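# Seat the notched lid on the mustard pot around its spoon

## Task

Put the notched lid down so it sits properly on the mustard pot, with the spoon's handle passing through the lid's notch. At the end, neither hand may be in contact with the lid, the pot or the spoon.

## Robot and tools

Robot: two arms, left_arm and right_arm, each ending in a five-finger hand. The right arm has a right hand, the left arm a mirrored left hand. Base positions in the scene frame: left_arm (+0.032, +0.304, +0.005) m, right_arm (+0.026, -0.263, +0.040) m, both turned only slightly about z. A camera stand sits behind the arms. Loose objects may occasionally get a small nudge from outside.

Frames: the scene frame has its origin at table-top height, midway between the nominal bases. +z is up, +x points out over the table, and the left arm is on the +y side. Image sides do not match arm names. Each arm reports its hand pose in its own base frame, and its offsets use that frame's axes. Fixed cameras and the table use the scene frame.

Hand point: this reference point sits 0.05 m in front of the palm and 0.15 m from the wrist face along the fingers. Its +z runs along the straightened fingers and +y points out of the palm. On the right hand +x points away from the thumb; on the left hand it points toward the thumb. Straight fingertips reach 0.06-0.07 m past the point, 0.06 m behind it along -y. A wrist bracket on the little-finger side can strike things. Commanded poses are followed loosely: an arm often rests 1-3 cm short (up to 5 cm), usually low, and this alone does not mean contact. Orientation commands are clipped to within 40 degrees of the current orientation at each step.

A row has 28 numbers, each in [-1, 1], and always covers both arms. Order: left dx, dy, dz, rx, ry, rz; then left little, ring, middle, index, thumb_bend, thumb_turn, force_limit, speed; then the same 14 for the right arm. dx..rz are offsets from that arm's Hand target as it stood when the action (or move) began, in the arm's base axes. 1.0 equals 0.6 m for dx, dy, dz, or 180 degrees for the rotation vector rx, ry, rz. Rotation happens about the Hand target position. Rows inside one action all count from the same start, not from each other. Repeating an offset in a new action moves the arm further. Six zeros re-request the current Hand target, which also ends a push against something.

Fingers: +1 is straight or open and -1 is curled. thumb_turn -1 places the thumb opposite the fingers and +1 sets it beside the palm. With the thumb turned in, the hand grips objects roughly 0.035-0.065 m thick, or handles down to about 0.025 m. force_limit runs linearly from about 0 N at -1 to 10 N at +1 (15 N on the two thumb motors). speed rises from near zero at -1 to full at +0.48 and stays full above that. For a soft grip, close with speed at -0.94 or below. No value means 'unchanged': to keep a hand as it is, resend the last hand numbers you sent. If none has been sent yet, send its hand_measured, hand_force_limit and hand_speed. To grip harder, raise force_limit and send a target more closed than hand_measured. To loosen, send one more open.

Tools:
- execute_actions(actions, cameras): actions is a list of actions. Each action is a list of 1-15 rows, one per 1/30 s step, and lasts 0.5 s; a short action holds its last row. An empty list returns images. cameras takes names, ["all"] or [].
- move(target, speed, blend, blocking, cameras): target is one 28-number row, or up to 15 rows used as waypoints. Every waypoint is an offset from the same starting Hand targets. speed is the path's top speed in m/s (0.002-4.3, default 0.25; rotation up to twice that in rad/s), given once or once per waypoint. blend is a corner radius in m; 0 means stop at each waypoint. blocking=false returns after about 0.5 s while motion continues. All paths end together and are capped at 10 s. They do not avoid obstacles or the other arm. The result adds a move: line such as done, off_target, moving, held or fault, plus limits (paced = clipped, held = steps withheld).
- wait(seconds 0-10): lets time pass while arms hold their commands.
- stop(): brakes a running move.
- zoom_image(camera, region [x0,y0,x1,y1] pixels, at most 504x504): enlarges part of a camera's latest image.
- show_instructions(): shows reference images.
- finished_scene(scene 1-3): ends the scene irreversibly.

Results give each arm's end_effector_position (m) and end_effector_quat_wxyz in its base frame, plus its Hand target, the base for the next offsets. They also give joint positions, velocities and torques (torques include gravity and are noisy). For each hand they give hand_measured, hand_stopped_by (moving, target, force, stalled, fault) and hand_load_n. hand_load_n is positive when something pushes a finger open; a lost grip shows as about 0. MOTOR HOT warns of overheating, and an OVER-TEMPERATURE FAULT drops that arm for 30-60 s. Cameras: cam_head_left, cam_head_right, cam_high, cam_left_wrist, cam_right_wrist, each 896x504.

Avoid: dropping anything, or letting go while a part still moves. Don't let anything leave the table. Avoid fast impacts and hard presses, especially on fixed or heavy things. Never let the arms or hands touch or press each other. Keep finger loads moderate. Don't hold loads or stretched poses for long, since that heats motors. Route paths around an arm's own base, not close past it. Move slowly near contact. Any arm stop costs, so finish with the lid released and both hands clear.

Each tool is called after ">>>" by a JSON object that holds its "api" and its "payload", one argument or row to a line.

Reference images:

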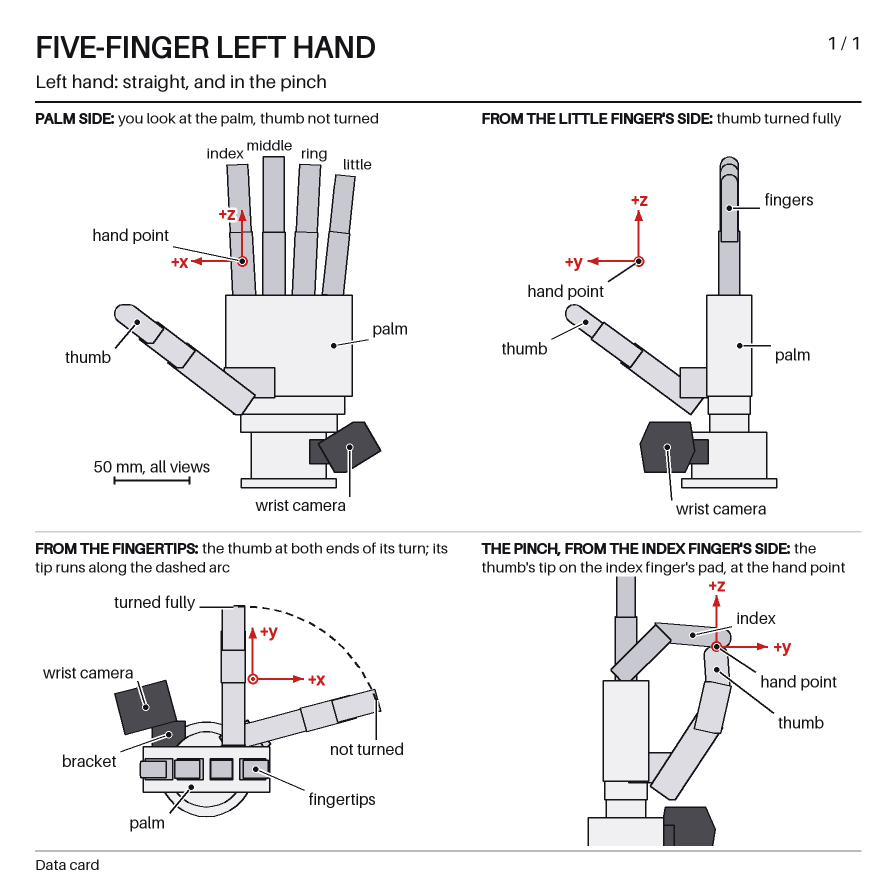

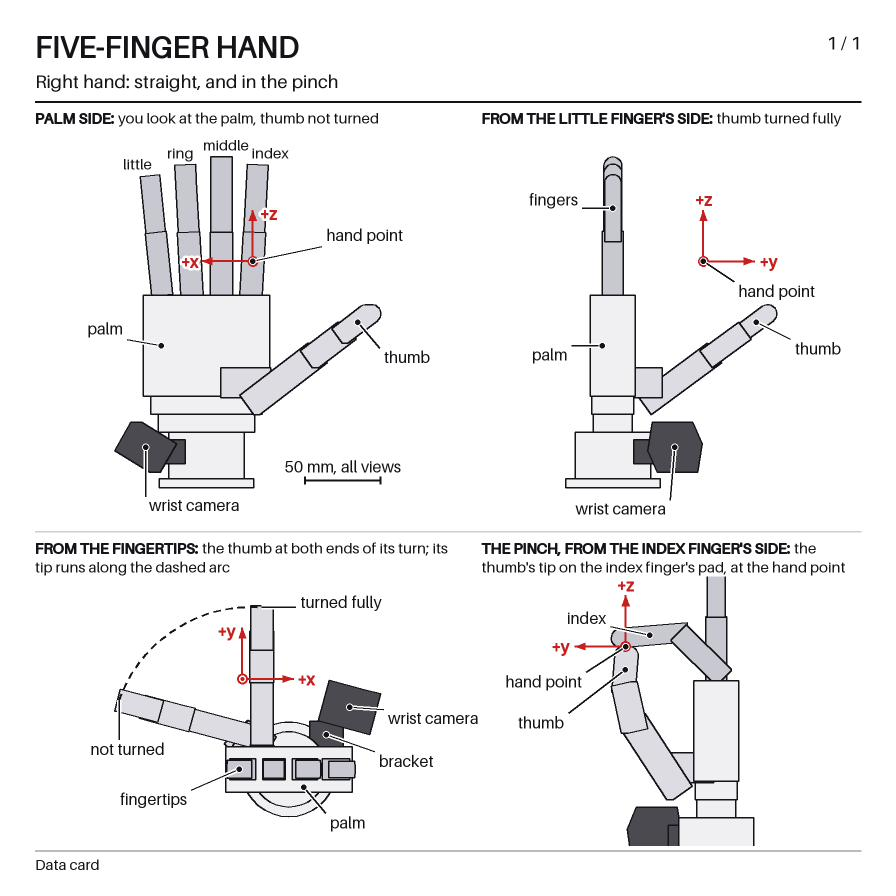

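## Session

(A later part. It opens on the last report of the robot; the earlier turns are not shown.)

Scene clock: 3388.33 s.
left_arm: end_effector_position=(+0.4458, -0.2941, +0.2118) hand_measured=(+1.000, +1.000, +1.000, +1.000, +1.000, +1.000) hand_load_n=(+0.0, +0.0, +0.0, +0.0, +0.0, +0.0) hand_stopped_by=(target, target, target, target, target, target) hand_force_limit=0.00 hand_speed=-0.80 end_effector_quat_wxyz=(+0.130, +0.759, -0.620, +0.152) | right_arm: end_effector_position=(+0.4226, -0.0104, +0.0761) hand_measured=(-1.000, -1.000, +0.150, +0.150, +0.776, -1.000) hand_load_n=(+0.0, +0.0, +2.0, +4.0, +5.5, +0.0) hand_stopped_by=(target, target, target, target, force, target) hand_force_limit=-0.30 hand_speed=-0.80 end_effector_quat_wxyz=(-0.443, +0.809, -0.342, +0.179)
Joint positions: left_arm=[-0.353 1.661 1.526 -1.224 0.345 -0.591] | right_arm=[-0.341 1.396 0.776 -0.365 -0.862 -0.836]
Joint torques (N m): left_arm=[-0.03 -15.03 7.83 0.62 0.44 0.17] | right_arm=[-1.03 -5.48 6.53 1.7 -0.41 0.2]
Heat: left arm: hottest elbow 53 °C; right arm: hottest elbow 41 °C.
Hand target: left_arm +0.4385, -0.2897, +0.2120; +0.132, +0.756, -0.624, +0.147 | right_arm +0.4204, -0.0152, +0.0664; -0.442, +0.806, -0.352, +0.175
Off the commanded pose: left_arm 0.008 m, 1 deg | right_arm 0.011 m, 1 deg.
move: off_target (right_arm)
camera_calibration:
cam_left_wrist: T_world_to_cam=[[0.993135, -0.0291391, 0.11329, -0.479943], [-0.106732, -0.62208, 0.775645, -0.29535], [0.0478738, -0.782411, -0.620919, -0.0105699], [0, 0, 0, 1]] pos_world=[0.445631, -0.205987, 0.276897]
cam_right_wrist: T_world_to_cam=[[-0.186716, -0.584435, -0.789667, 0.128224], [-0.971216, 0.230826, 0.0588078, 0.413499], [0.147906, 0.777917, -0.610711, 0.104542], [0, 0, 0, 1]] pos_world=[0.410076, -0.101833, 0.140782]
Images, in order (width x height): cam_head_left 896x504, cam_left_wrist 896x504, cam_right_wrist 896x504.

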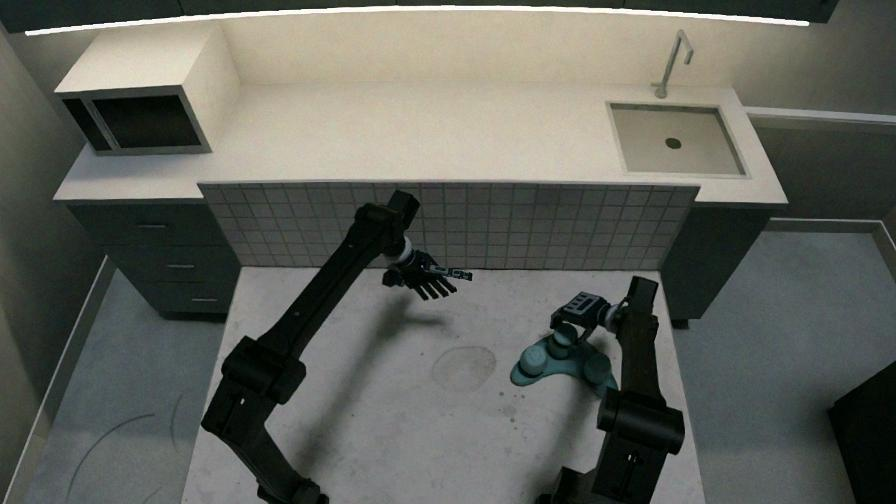

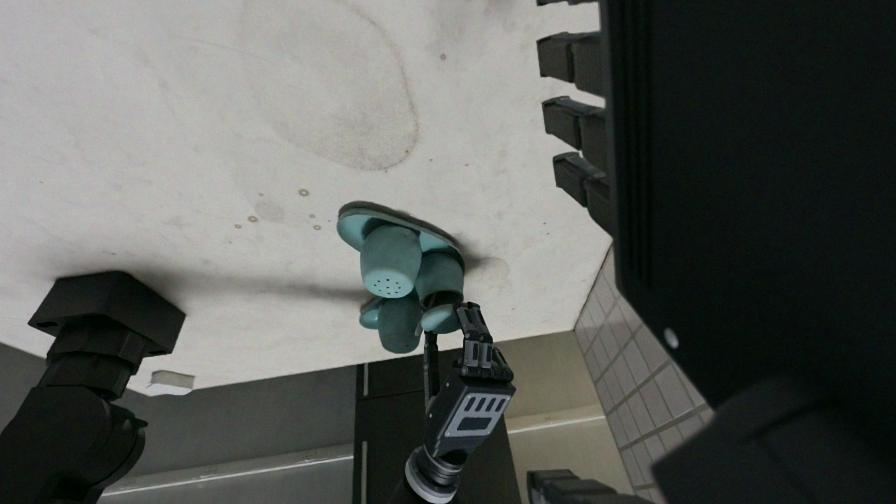

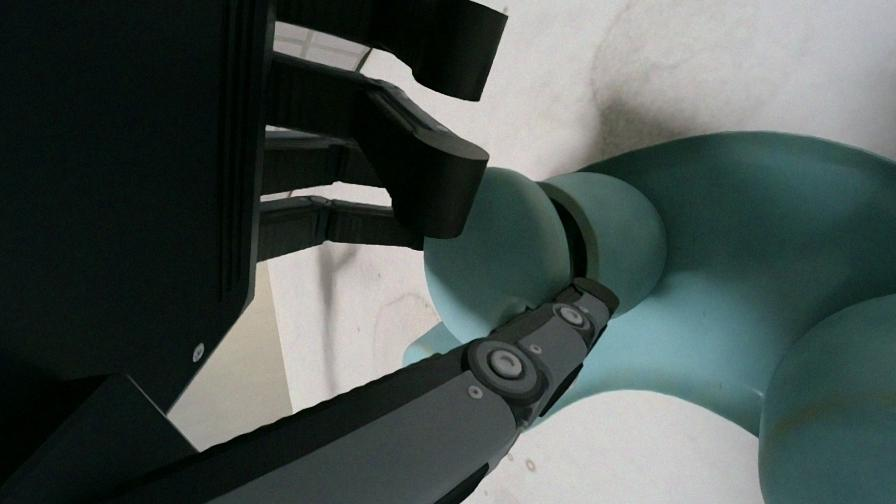

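>>> {"api": "move", "payload": {
  "target": [0,0,0,0,0,0,1,1,1,1,1,1,0,-0.8,0.001,0,-0.022,0,0,0.0,-1,-1,0.15,0.15,0.6,-1,-0.3,-0.8],
  "speed": 0.05,
  "cameras": ["cam_right_wrist","cam_left_wrist","cam_head_left"]
}}

>>> {"api": "zoom_image", "payload": {
  "camera": "cam_head_left",
  "region": [530, 310, 600, 370]
}}

>>> {"api": "zoom_image", "payload": {
  "camera": "cam_right_wrist",
  "region": [400, 120, 740, 380]
}}

>>> {"api": "zoom_image", "payload": {
  "camera": "cam_left_wrist",
  "region": [390, 250, 500, 380]
}}

Scene clock: 3416.17 s.
left_arm: end_effector_position=(+0.4458, -0.2941, +0.2118) hand_measured=(+1.000, +1.000, +1.000, +1.000, +1.000, +1.000) hand_load_n=(+0.0, +0.0, +0.0, +0.0, +0.0, +0.0) hand_stopped_by=(target, target, target, target, target, target) hand_force_limit=0.00 hand_speed=-0.80 end_effector_quat_wxyz=(+0.130, +0.759, -0.620, +0.152) | right_arm: end_effector_position=(+0.4241, -0.0110, +0.0638) hand_measured=(-1.000, -1.000, +0.150, +0.150, +0.776, -1.000) hand_load_n=(+0.0, +0.0, +1.5, +4.5, +5.0, -0.5) hand_stopped_by=(target, target, target, target, force, target) hand_force_limit=-0.30 hand_speed=-0.80 end_effector_quat_wxyz=(-0.443, +0.809, -0.341, +0.180)
Joint positions: left_arm=[-0.353 1.661 1.526 -1.224 0.345 -0.591] | right_arm=[-0.341 1.422 0.762 -0.322 -0.861 -0.836]
Joint torques (N m): left_arm=[-0.03 -15.09 7.82 0.62 0.44 0.17] | right_arm=[-0.5 -6.48 6.3 1.59 -0.38 0.2]
Heat: left arm: hottest elbow 53 °C; right arm: hottest elbow 41 °C.
Hand target: left_arm +0.4385, -0.2897, +0.2120; +0.132, +0.756, -0.624, +0.147 | right_arm +0.4212, -0.0153, +0.0534; -0.442, +0.806, -0.352, +0.176
Off the commanded pose: left_arm 0.008 m, 1 deg | right_arm 0.012 m, 1 deg.
move: off_target (right_arm)
camera_calibration:
cam_left_wrist: T_world_to_cam=[[0.993135, -0.0291391, 0.11329, -0.479943], [-0.106732, -0.62208, 0.775645, -0.29535], [0.0478738, -0.782411, -0.620919, -0.0105699], [0, 0, 0, 1]] pos_world=[0.445631, -0.205987, 0.276897]
cam_right_wrist: T_world_to_cam=[[-0.184351, -0.585502, -0.789431, 0.117506], [-0.971359, 0.231054, 0.0554683, 0.416099], [0.149924, 0.777047, -0.611328, 0.0965079], [0, 0, 0, 1]] pos_world=[0.411375, -0.102333, 0.12868]
Images, in order (width x height): cam_head_left 896x504, cam_left_wrist 896x504, cam_right_wrist 896x504.

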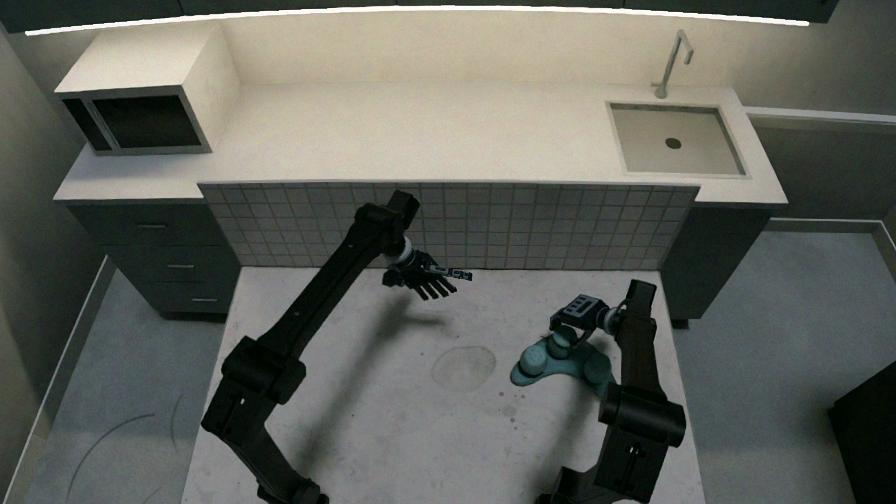

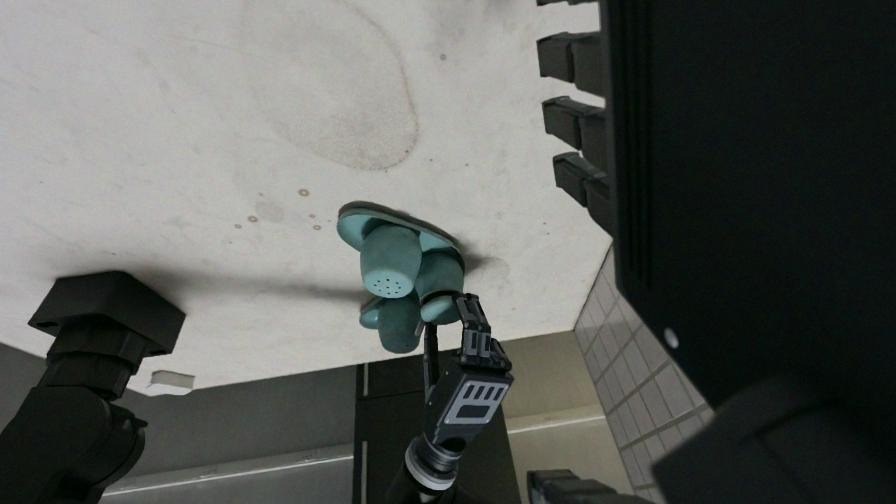

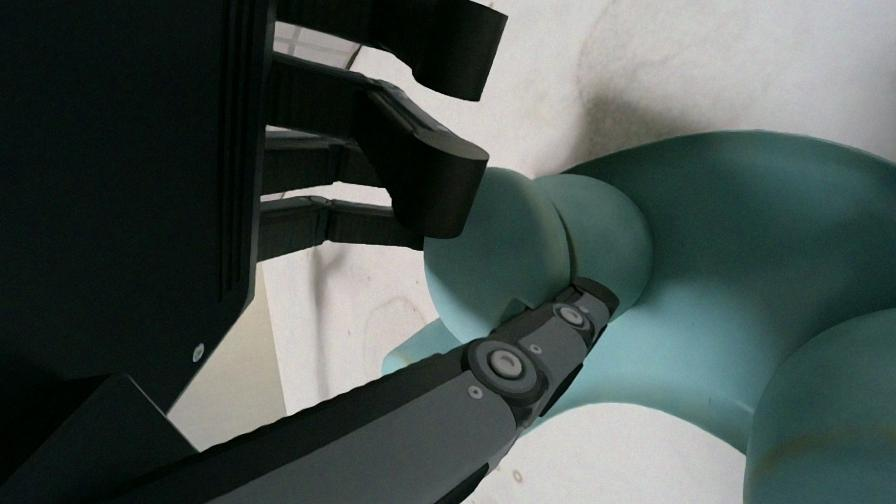

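Scaled by 7.200 from the camera's 896x504 image, which has a finer 1280x720 frame.

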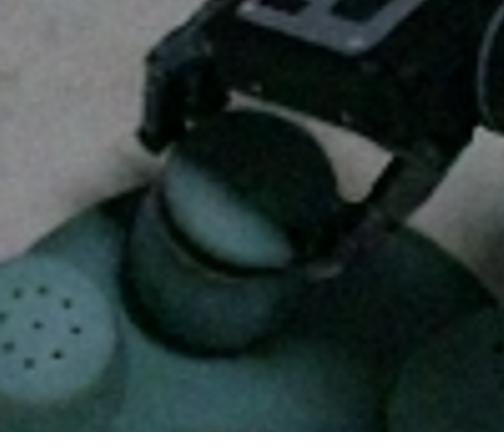

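Scaled by 1.482 from the camera's 896x504 image, which has a finer 1280x720 frame.

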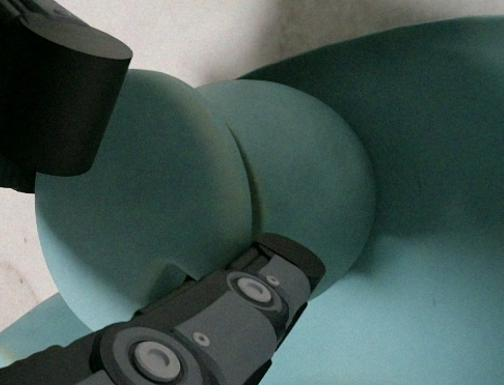

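Scaled by 3.877 from the camera's 896x504 image, which has a finer 1280x720 frame.

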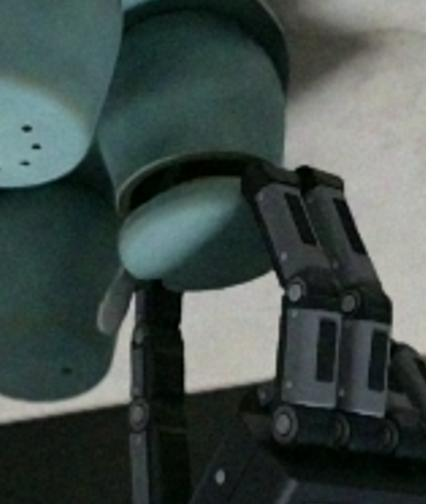

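>>> {"api": "zoom_image", "payload": {
  "camera": "cam_right_wrist",
  "region": [510, 150, 610, 320]
}}

>>> {"api": "zoom_image", "payload": {
  "camera": "cam_left_wrist",
  "region": [410, 275, 470, 335]
}}

Scaled by 2.965 from the camera's 896x504 image, which has a finer 1280x720 frame.

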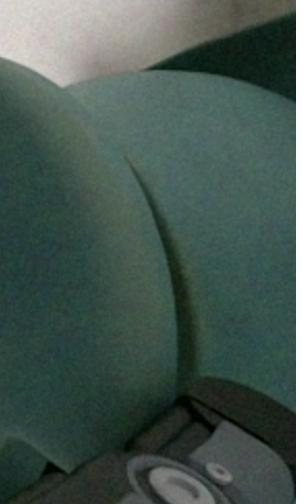

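Scaled by 8.400 from the camera's 896x504 image, which has a finer 1280x720 frame.

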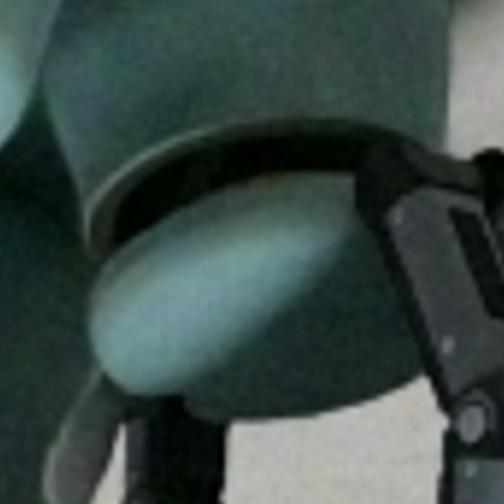

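>>> {"api": "move", "payload": {
  "target": [0,0,0,0,0,0,1,1,1,1,1,1,0,-0.8,-0.006,0.005,-0.012,0,0,0.0,-1,-1,0.15,0.15,0.6,-1,-0.3,-0.8],
  "speed": 0.04,
  "cameras": ["cam_right_wrist","cam_left_wrist","cam_head_left"]
}}

>>> {"api": "zoom_image", "payload": {
  "camera": "cam_head_left",
  "region": [530, 310, 600, 370]
}}

>>> {"api": "zoom_image", "payload": {
  "camera": "cam_right_wrist",
  "region": [450, 150, 650, 350]
}}

>>> {"api": "zoom_image", "payload": {
  "camera": "cam_left_wrist",
  "region": [410, 275, 470, 335]
}}

Scene clock: 3445.77 s.
left_arm: end_effector_position=(+0.4458, -0.2941, +0.2118) hand_measured=(+1.000, +1.000, +1.000, +1.000, +1.000, +1.000) hand_load_n=(+0.0, +0.0, +0.0, +0.0, +0.0, +0.0) hand_stopped_by=(target, target, target, target, target, target) hand_force_limit=0.00 hand_speed=-0.80 end_effector_quat_wxyz=(+0.130, +0.759, -0.620, +0.152) | right_arm: end_effector_position=(+0.4238, -0.0107, +0.0604) hand_measured=(-1.000, -1.000, +0.150, +0.150, +0.776, -1.000) hand_load_n=(+0.0, +0.0, +2.0, +4.5, +5.0, +0.0) hand_stopped_by=(target, target, target, target, force, target) hand_force_limit=-0.30 hand_speed=-0.80 end_effector_quat_wxyz=(-0.444, +0.808, -0.340, +0.186)
Joint positions: left_arm=[-0.353 1.661 1.526 -1.224 0.345 -0.591] | right_arm=[-0.341 1.422 0.746 -0.29 -0.861 -0.831]
Joint torques (N m): left_arm=[-0.03 -15.03 7.8 0.62 0.45 0.17] | right_arm=[-0.67 -5.25 5.76 1.44 -0.32 0.27]
Heat: left arm: hottest elbow 52 °C; right arm: hottest elbow 40 °C.
Hand target: left_arm +0.4385, -0.2897, +0.2120; +0.132, +0.756, -0.624, +0.147 | right_arm +0.4175, -0.0122, +0.0461; -0.442, +0.806, -0.352, +0.175
Off the commanded pose: left_arm 0.008 m, 1 deg | right_arm 0.016 m, 2 deg.
move: off_target (right_arm)
camera_calibration:
cam_left_wrist: T_world_to_cam=[[0.993135, -0.0291391, 0.11329, -0.479943], [-0.106732, -0.62208, 0.775645, -0.29535], [0.0478738, -0.782411, -0.620919, -0.0105699], [0, 0, 0, 1]] pos_world=[0.445631, -0.205987, 0.276897]
cam_right_wrist: T_world_to_cam=[[-0.17656, -0.587041, -0.790069, 0.111659], [-0.971238, 0.234191, 0.0430369, 0.416632], [0.159763, 0.774943, -0.611505, 0.0900801], [0, 0, 0, 1]] pos_world=[0.409971, -0.10183, 0.125373]
Images, in order (width x height): cam_head_left 896x504, cam_left_wrist 896x504, cam_right_wrist 896x504.

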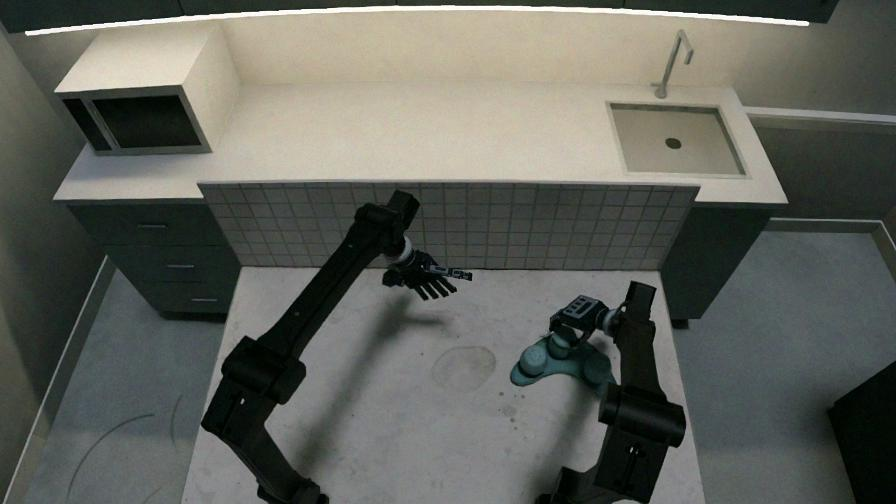

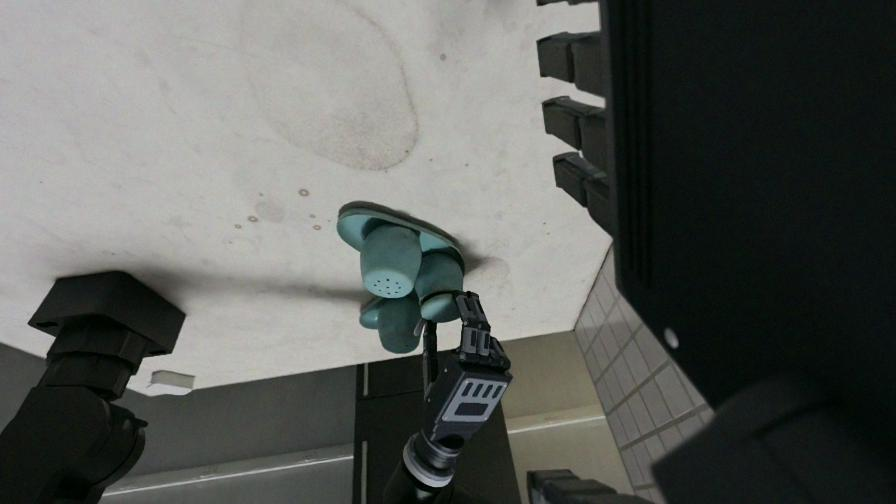

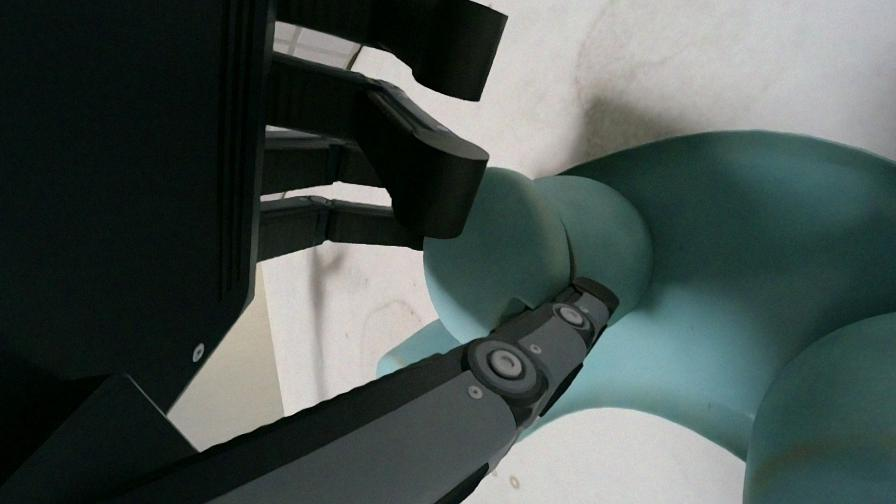

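Scaled by 7.200 from the camera's 896x504 image, which has a finer 1280x720 frame.

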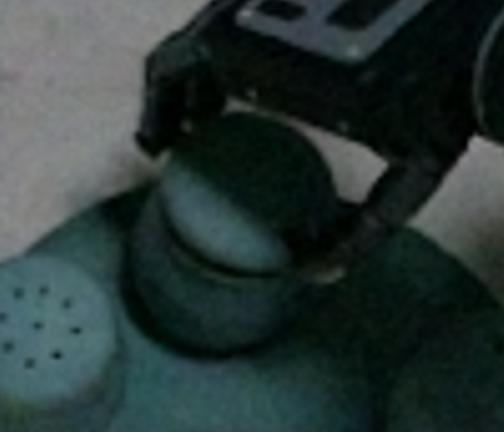

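Scaled by 2.520 from the camera's 896x504 image, which has a finer 1280x720 frame.

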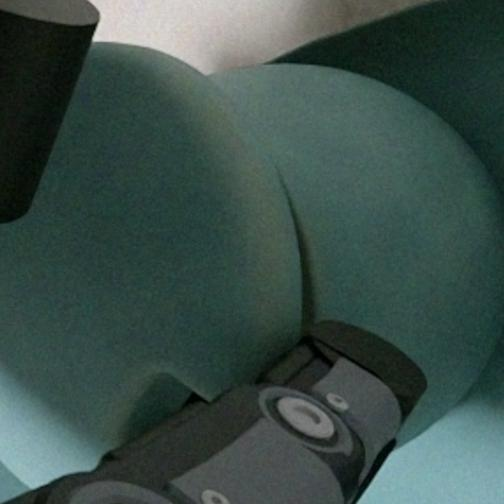

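Scaled by 8.400 from the camera's 896x504 image, which has a finer 1280x720 frame.

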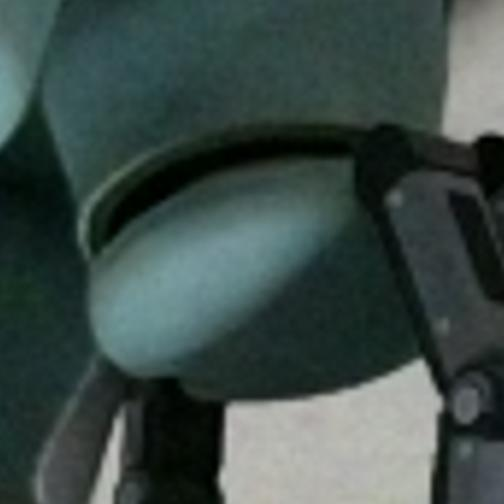

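>>> {"api": "move", "payload": {
  "target": [
    [0,0,0,0,0,0,1,1,1,1,1,1,0,-0.8,0.004,0.004,0.022,0,0,0.0,-1,-1,0.15,0.15,0.6,-1,-0.3,-0.8],
    [0,0,0,0,0,0,1,1,1,1,1,1,0,-0.8,0.002,0.01,0.022,0,0,0.0,-1,-1,0.15,0.15,0.6,-1,-0.3,-0.8]
  ],
  "speed": 0.05,
  "cameras": ["cam_right_wrist","cam_left_wrist","cam_head_left"]
}}

>>> {"api": "zoom_image", "payload": {
  "camera": "cam_right_wrist",
  "region": [450, 150, 650, 350]
}}

>>> {"api": "zoom_image", "payload": {
  "camera": "cam_left_wrist",
  "region": [410, 275, 470, 335]
}}

Scene clock: 3465.13 s.
left_arm: end_effector_position=(+0.4458, -0.2941, +0.2118) hand_measured=(+1.000, +1.000, +1.000, +1.000, +1.000, +1.000) hand_load_n=(+0.0, +0.0, +0.0, +0.0, +0.0, +0.0) hand_stopped_by=(target, target, target, target, target, target) hand_force_limit=0.00 hand_speed=-0.80 end_effector_quat_wxyz=(+0.130, +0.759, -0.620, +0.152) | right_arm: end_effector_position=(+0.4224, -0.0105, +0.0600) hand_measured=(-1.000, -1.000, +0.150, +0.150, +0.776, -1.000) hand_load_n=(+0.0, +0.0, +2.0, +4.5, +5.0, -0.5) hand_stopped_by=(target, target, target, target, force, target) hand_force_limit=-0.30 hand_speed=-0.80 end_effector_quat_wxyz=(-0.443, +0.806, -0.349, +0.182)
Joint positions: left_arm=[-0.353 1.661 1.526 -1.224 0.345 -0.591] | right_arm=[-0.341 1.421 0.746 -0.295 -0.854 -0.813]
Joint torques (N m): left_arm=[-0.03 -15.09 7.8 0.62 0.45 0.17] | right_arm=[0.91 -7.24 6.5 0.83 -0.24 0.12]
Heat: left arm: hottest elbow 52 °C; right arm: hottest elbow 40 °C.
Hand target: left_arm +0.4385, -0.2897, +0.2120; +0.132, +0.756, -0.624, +0.147 | right_arm +0.4187, -0.0063, +0.0594; -0.442, +0.806, -0.352, +0.176
Off the commanded pose: left_arm 0.008 m, 1 deg | right_arm 0.006 m, 1 deg.
move: done
camera_calibration:
cam_left_wrist: T_world_to_cam=[[0.993135, -0.0291391, 0.11329, -0.479943], [-0.106732, -0.62208, 0.775645, -0.29535], [0.0478738, -0.782411, -0.620919, -0.0105699], [0, 0, 0, 1]] pos_world=[0.445631, -0.205987, 0.276897]
cam_right_wrist: T_world_to_cam=[[-0.197373, -0.579175, -0.790949, 0.120186], [-0.967174, 0.246771, 0.0606493, 0.412631], [0.160057, 0.776956, -0.608869, 0.0895862], [0, 0, 0, 1]] pos_world=[0.408469, -0.101821, 0.124582]
Images, in order (width x height): cam_head_left 896x504, cam_left_wrist 896x504, cam_right_wrist 896x504.

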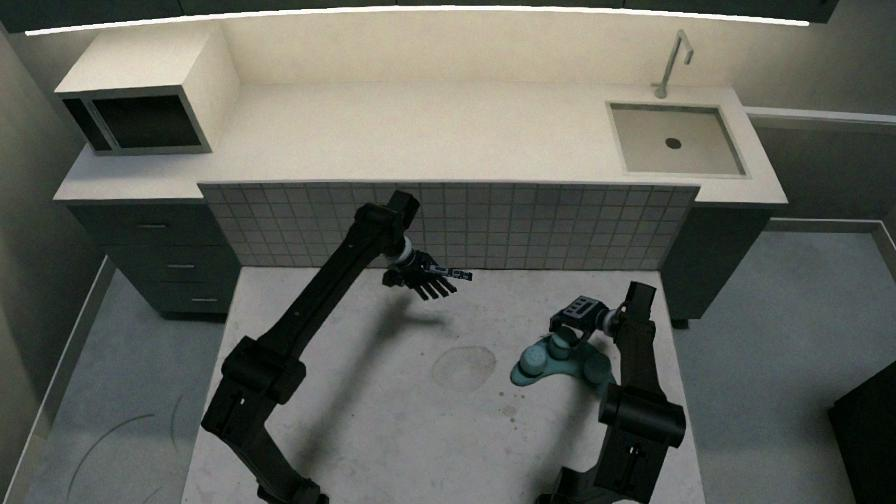

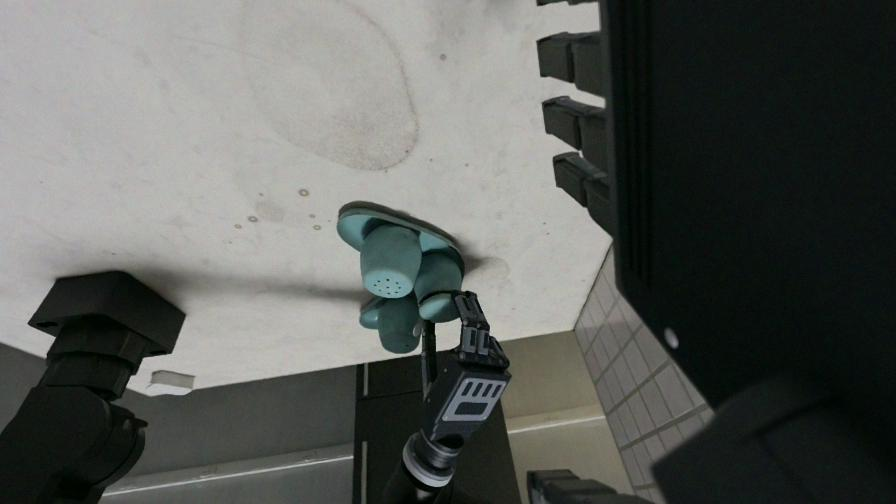

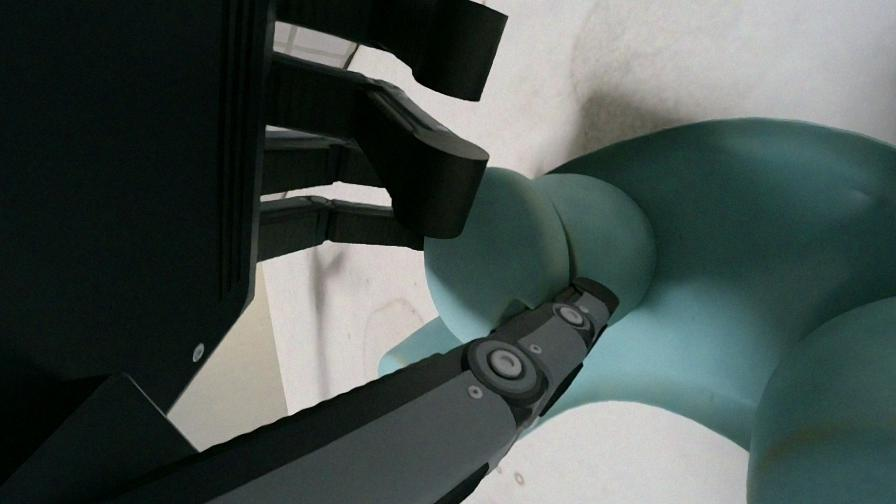

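Scaled by 2.520 from the camera's 896x504 image, which has a finer 1280x720 frame.

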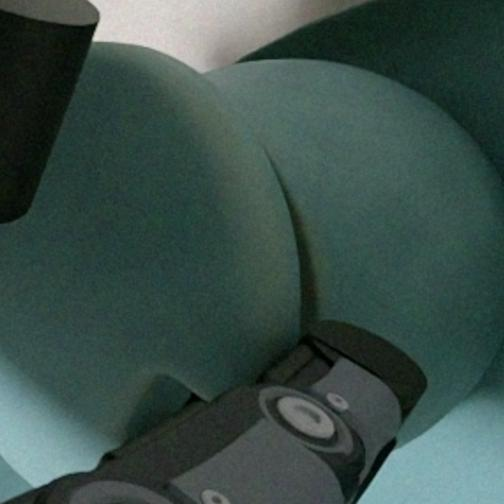

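Scaled by 8.400 from the camera's 896x504 image, which has a finer 1280x720 frame.

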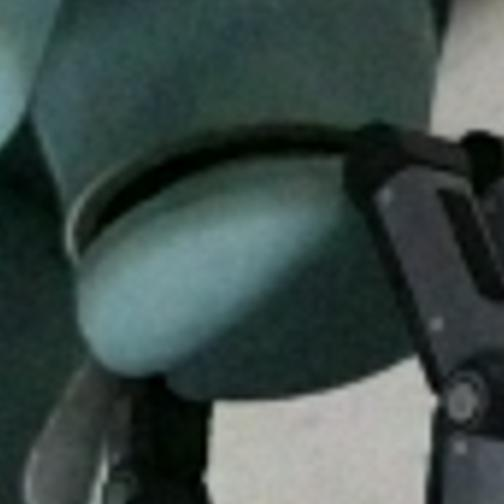

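>>> {"api": "move", "payload": {
  "target": [0,0,0,0,0,0,1,1,1,1,1,1,0,-0.8,0.002,0.0,-0.024,0,0,0.0,-1,-1,0.15,0.15,0.6,-1,-0.3,-0.8],
  "speed": 0.04,
  "cameras": ["cam_right_wrist","cam_left_wrist"]
}}

>>> {"api": "zoom_image", "payload": {
  "camera": "cam_right_wrist",
  "region": [450, 150, 650, 350]
}}

>>> {"api": "zoom_image", "payload": {
  "camera": "cam_left_wrist",
  "region": [410, 275, 470, 335]
}}

Scene clock: 3474.30 s.
left_arm: end_effector_position=(+0.4458, -0.2941, +0.2118) hand_measured=(+1.000, +1.000, +1.000, +1.000, +1.000, +1.000) hand_load_n=(+0.0, +0.0, +0.0, +0.0, +0.0, +0.0) hand_stopped_by=(target, target, target, target, target, target) hand_force_limit=0.00 hand_speed=-0.80 end_effector_quat_wxyz=(+0.130, +0.759, -0.620, +0.152) | right_arm: end_effector_position=(+0.4250, -0.0115, +0.0598) hand_measured=(-1.000, -1.000, +0.150, +0.150, +0.776, -1.000) hand_load_n=(+0.0, +0.0, +2.0, +4.5, +5.5, +0.0) hand_stopped_by=(target, target, target, target, force, target) hand_force_limit=-0.30 hand_speed=-0.80 end_effector_quat_wxyz=(-0.443, +0.805, -0.347, +0.189)
Joint positions: left_arm=[-0.353 1.661 1.526 -1.224 0.345 -0.591] | right_arm=[-0.341 1.421 0.741 -0.27 -0.852 -0.809]
Joint torques (N m): left_arm=[-0.03 -15.09 7.82 0.62 0.44 0.17] | right_arm=[0.97 -4.89 5.79 1.35 -0.27 0.15]
Heat: left arm: hottest elbow 52 °C; right arm: hottest elbow 40 °C.
Hand target: left_arm +0.4385, -0.2897, +0.2120; +0.132, +0.756, -0.624, +0.147 | right_arm +0.4200, -0.0062, +0.0450; -0.442, +0.806, -0.352, +0.176
Off the commanded pose: left_arm 0.008 m, 1 deg | right_arm 0.017 m, 2 deg.
move: off_target (right_arm)
camera_calibration:
cam_left_wrist: T_world_to_cam=[[0.993135, -0.0291391, 0.11329, -0.479943], [-0.106732, -0.62208, 0.775645, -0.29535], [0.0478738, -0.782411, -0.620919, -0.0105699], [0, 0, 0, 1]] pos_world=[0.445631, -0.205987, 0.276897]
cam_right_wrist: T_world_to_cam=[[-0.18754, -0.582583, -0.790839, 0.115658], [-0.967064, 0.250569, 0.0447441, 0.416479], [0.172093, 0.773183, -0.610387, 0.0847677], [0, 0, 0, 1]] pos_world=[0.409864, -0.102518, 0.124573]
Images, in order (width x height): cam_left_wrist 896x504, cam_right_wrist 896x504.

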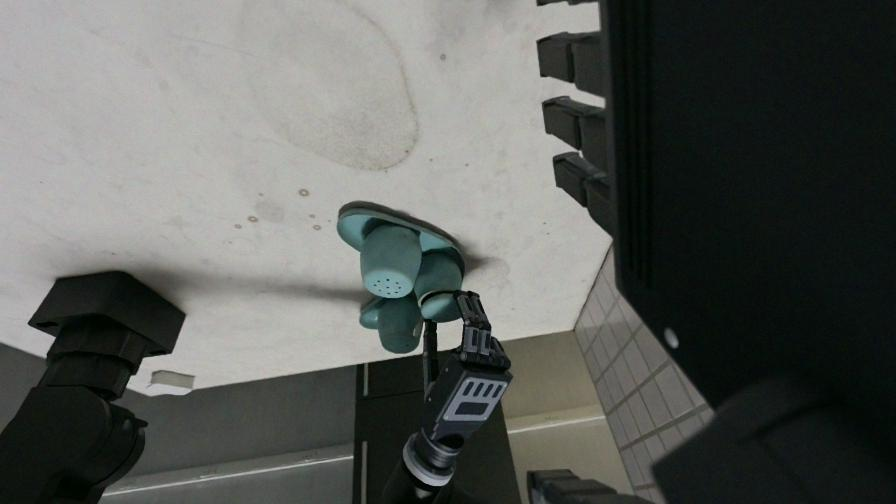

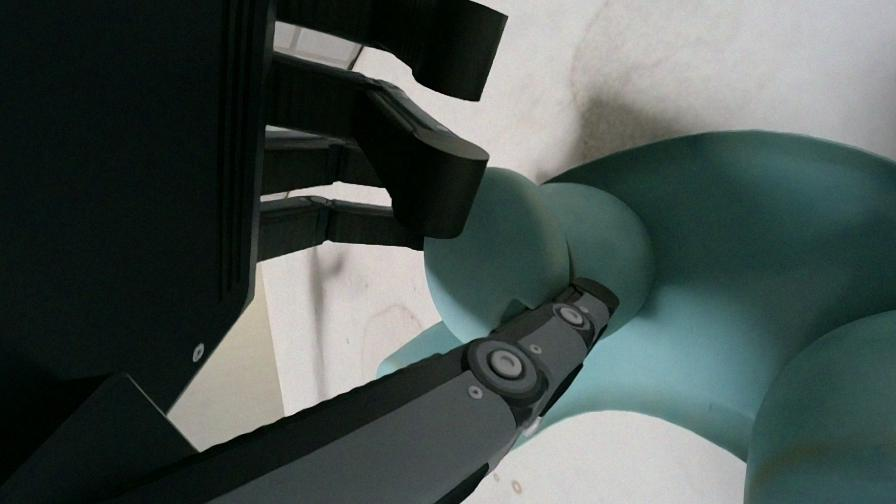

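Scaled by 2.520 from the camera's 896x504 image, which has a finer 1280x720 frame.

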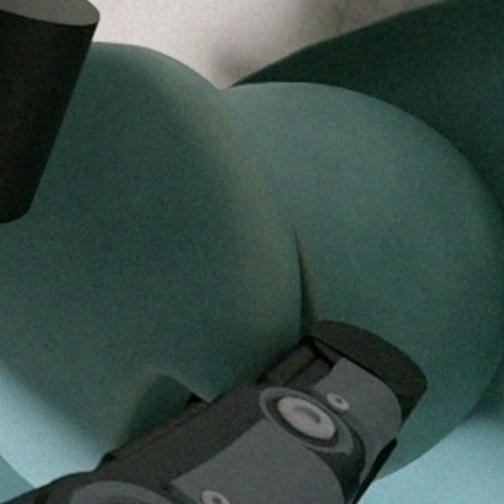

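Scaled by 8.400 from the camera's 896x504 image, which has a finer 1280x720 frame.

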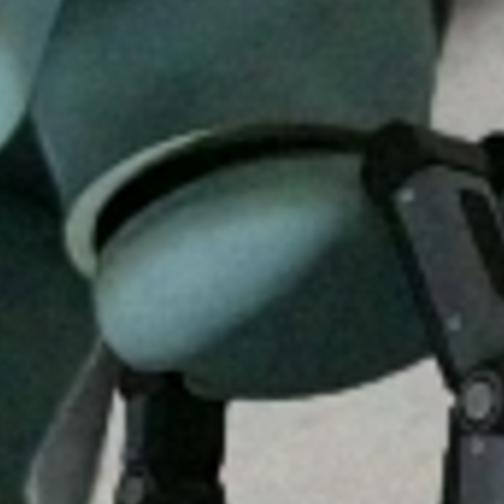

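>>> {"api": "move", "payload": {
  "target": [
    [0,0,0,0,0,0,1,1,1,1,1,1,0,-0.8,-0.003,0.0,0.05,0,0,0.0,-1,-1,0.15,0.15,0.6,-1,-0.3,-0.8],
    [0,0,0,0,0,0,1,1,1,1,1,1,0,-0.8,-0.004,0.005,0.05,0,0,0.0,-1,-1,0.15,0.15,0.6,-1,-0.3,-0.8]
  ],
  "speed": 0.05,
  "cameras": ["cam_right_wrist","cam_left_wrist"]
}}

>>> {"api": "zoom_image", "payload": {
  "camera": "cam_left_wrist",
  "region": [410, 275, 470, 335]
}}

Scene clock: 3483.60 s.
left_arm: end_effector_position=(+0.4458, -0.2941, +0.2118) hand_measured=(+1.000, +1.000, +1.000, +1.000, +1.000, +1.000) hand_load_n=(+0.0, +0.0, +0.0, +0.0, +0.0, +0.0) hand_stopped_by=(target, target, target, target, target, target) hand_force_limit=0.00 hand_speed=-0.80 end_effector_quat_wxyz=(+0.130, +0.759, -0.620, +0.152) | right_arm: end_effector_position=(+0.4121, -0.0076, +0.0658) hand_measured=(-1.000, -1.000, +0.150, +0.150, +0.776, -1.000) hand_load_n=(+0.0, +0.0, +1.5, +4.5, +5.5, +0.0) hand_stopped_by=(target, target, target, target, force, target) hand_force_limit=-0.30 hand_speed=-0.80 end_effector_quat_wxyz=(-0.440, +0.805, -0.359, +0.171)
Joint positions: left_arm=[-0.353 1.661 1.526 -1.224 0.345 -0.591] | right_arm=[-0.341 1.39 0.741 -0.343 -0.847 -0.806]
Joint torques (N m): left_arm=[-0.03 -15.03 7.82 0.62 0.44 0.17] | right_arm=[1.32 -7.65 8.29 0.99 -0.35 0.16]
Heat: left arm: hottest elbow 52 °C; right arm: hottest elbow 40 °C.
Hand target: left_arm +0.4385, -0.2897, +0.2120; +0.132, +0.756, -0.624, +0.147 | right_arm +0.4176, -0.0032, +0.0750; -0.442, +0.806, -0.352, +0.175
Off the commanded pose: left_arm 0.008 m, 1 deg | right_arm 0.012 m, 1 deg.
move: off_target (right_arm)
camera_calibration:
cam_left_wrist: T_world_to_cam=[[0.993135, -0.0291391, 0.11329, -0.479943], [-0.106732, -0.62208, 0.775645, -0.29535], [0.0478738, -0.782411, -0.620919, -0.0105699], [0, 0, 0, 1]] pos_world=[0.445631, -0.205987, 0.276897]
cam_right_wrist: T_world_to_cam=[[-0.223236, -0.572662, -0.788812, 0.13488], [-0.963243, 0.253649, 0.0884571, 0.398278], [0.149425, 0.779564, -0.608237, 0.0968937], [0, 0, 0, 1]] pos_world=[0.399271, -0.0993169, 0.130099]
Images, in order (width x height): cam_left_wrist 896x504, cam_right_wrist 896x504.

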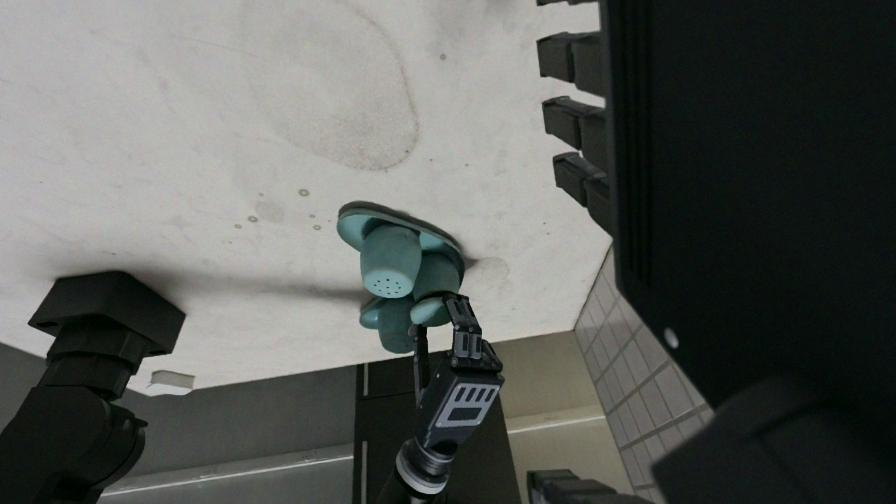

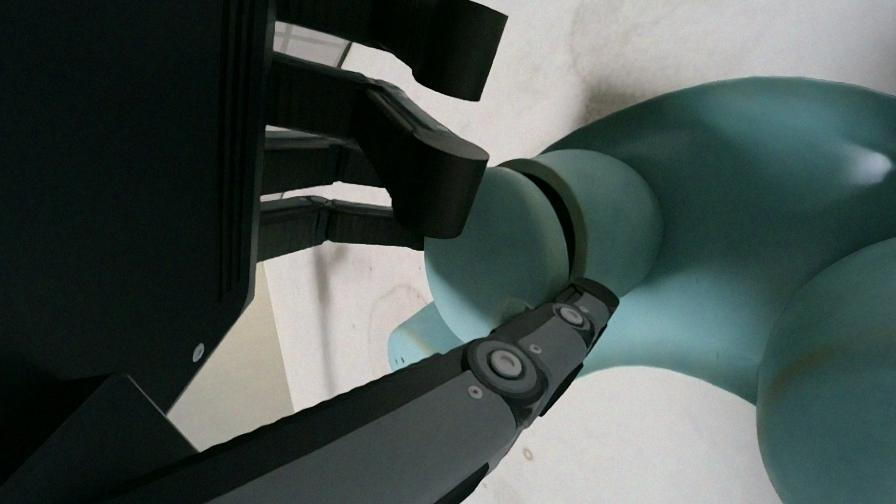

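Scaled by 8.400 from the camera's 896x504 image, which has a finer 1280x720 frame.

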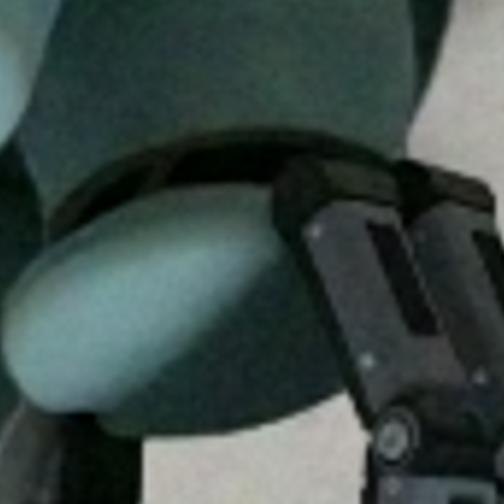

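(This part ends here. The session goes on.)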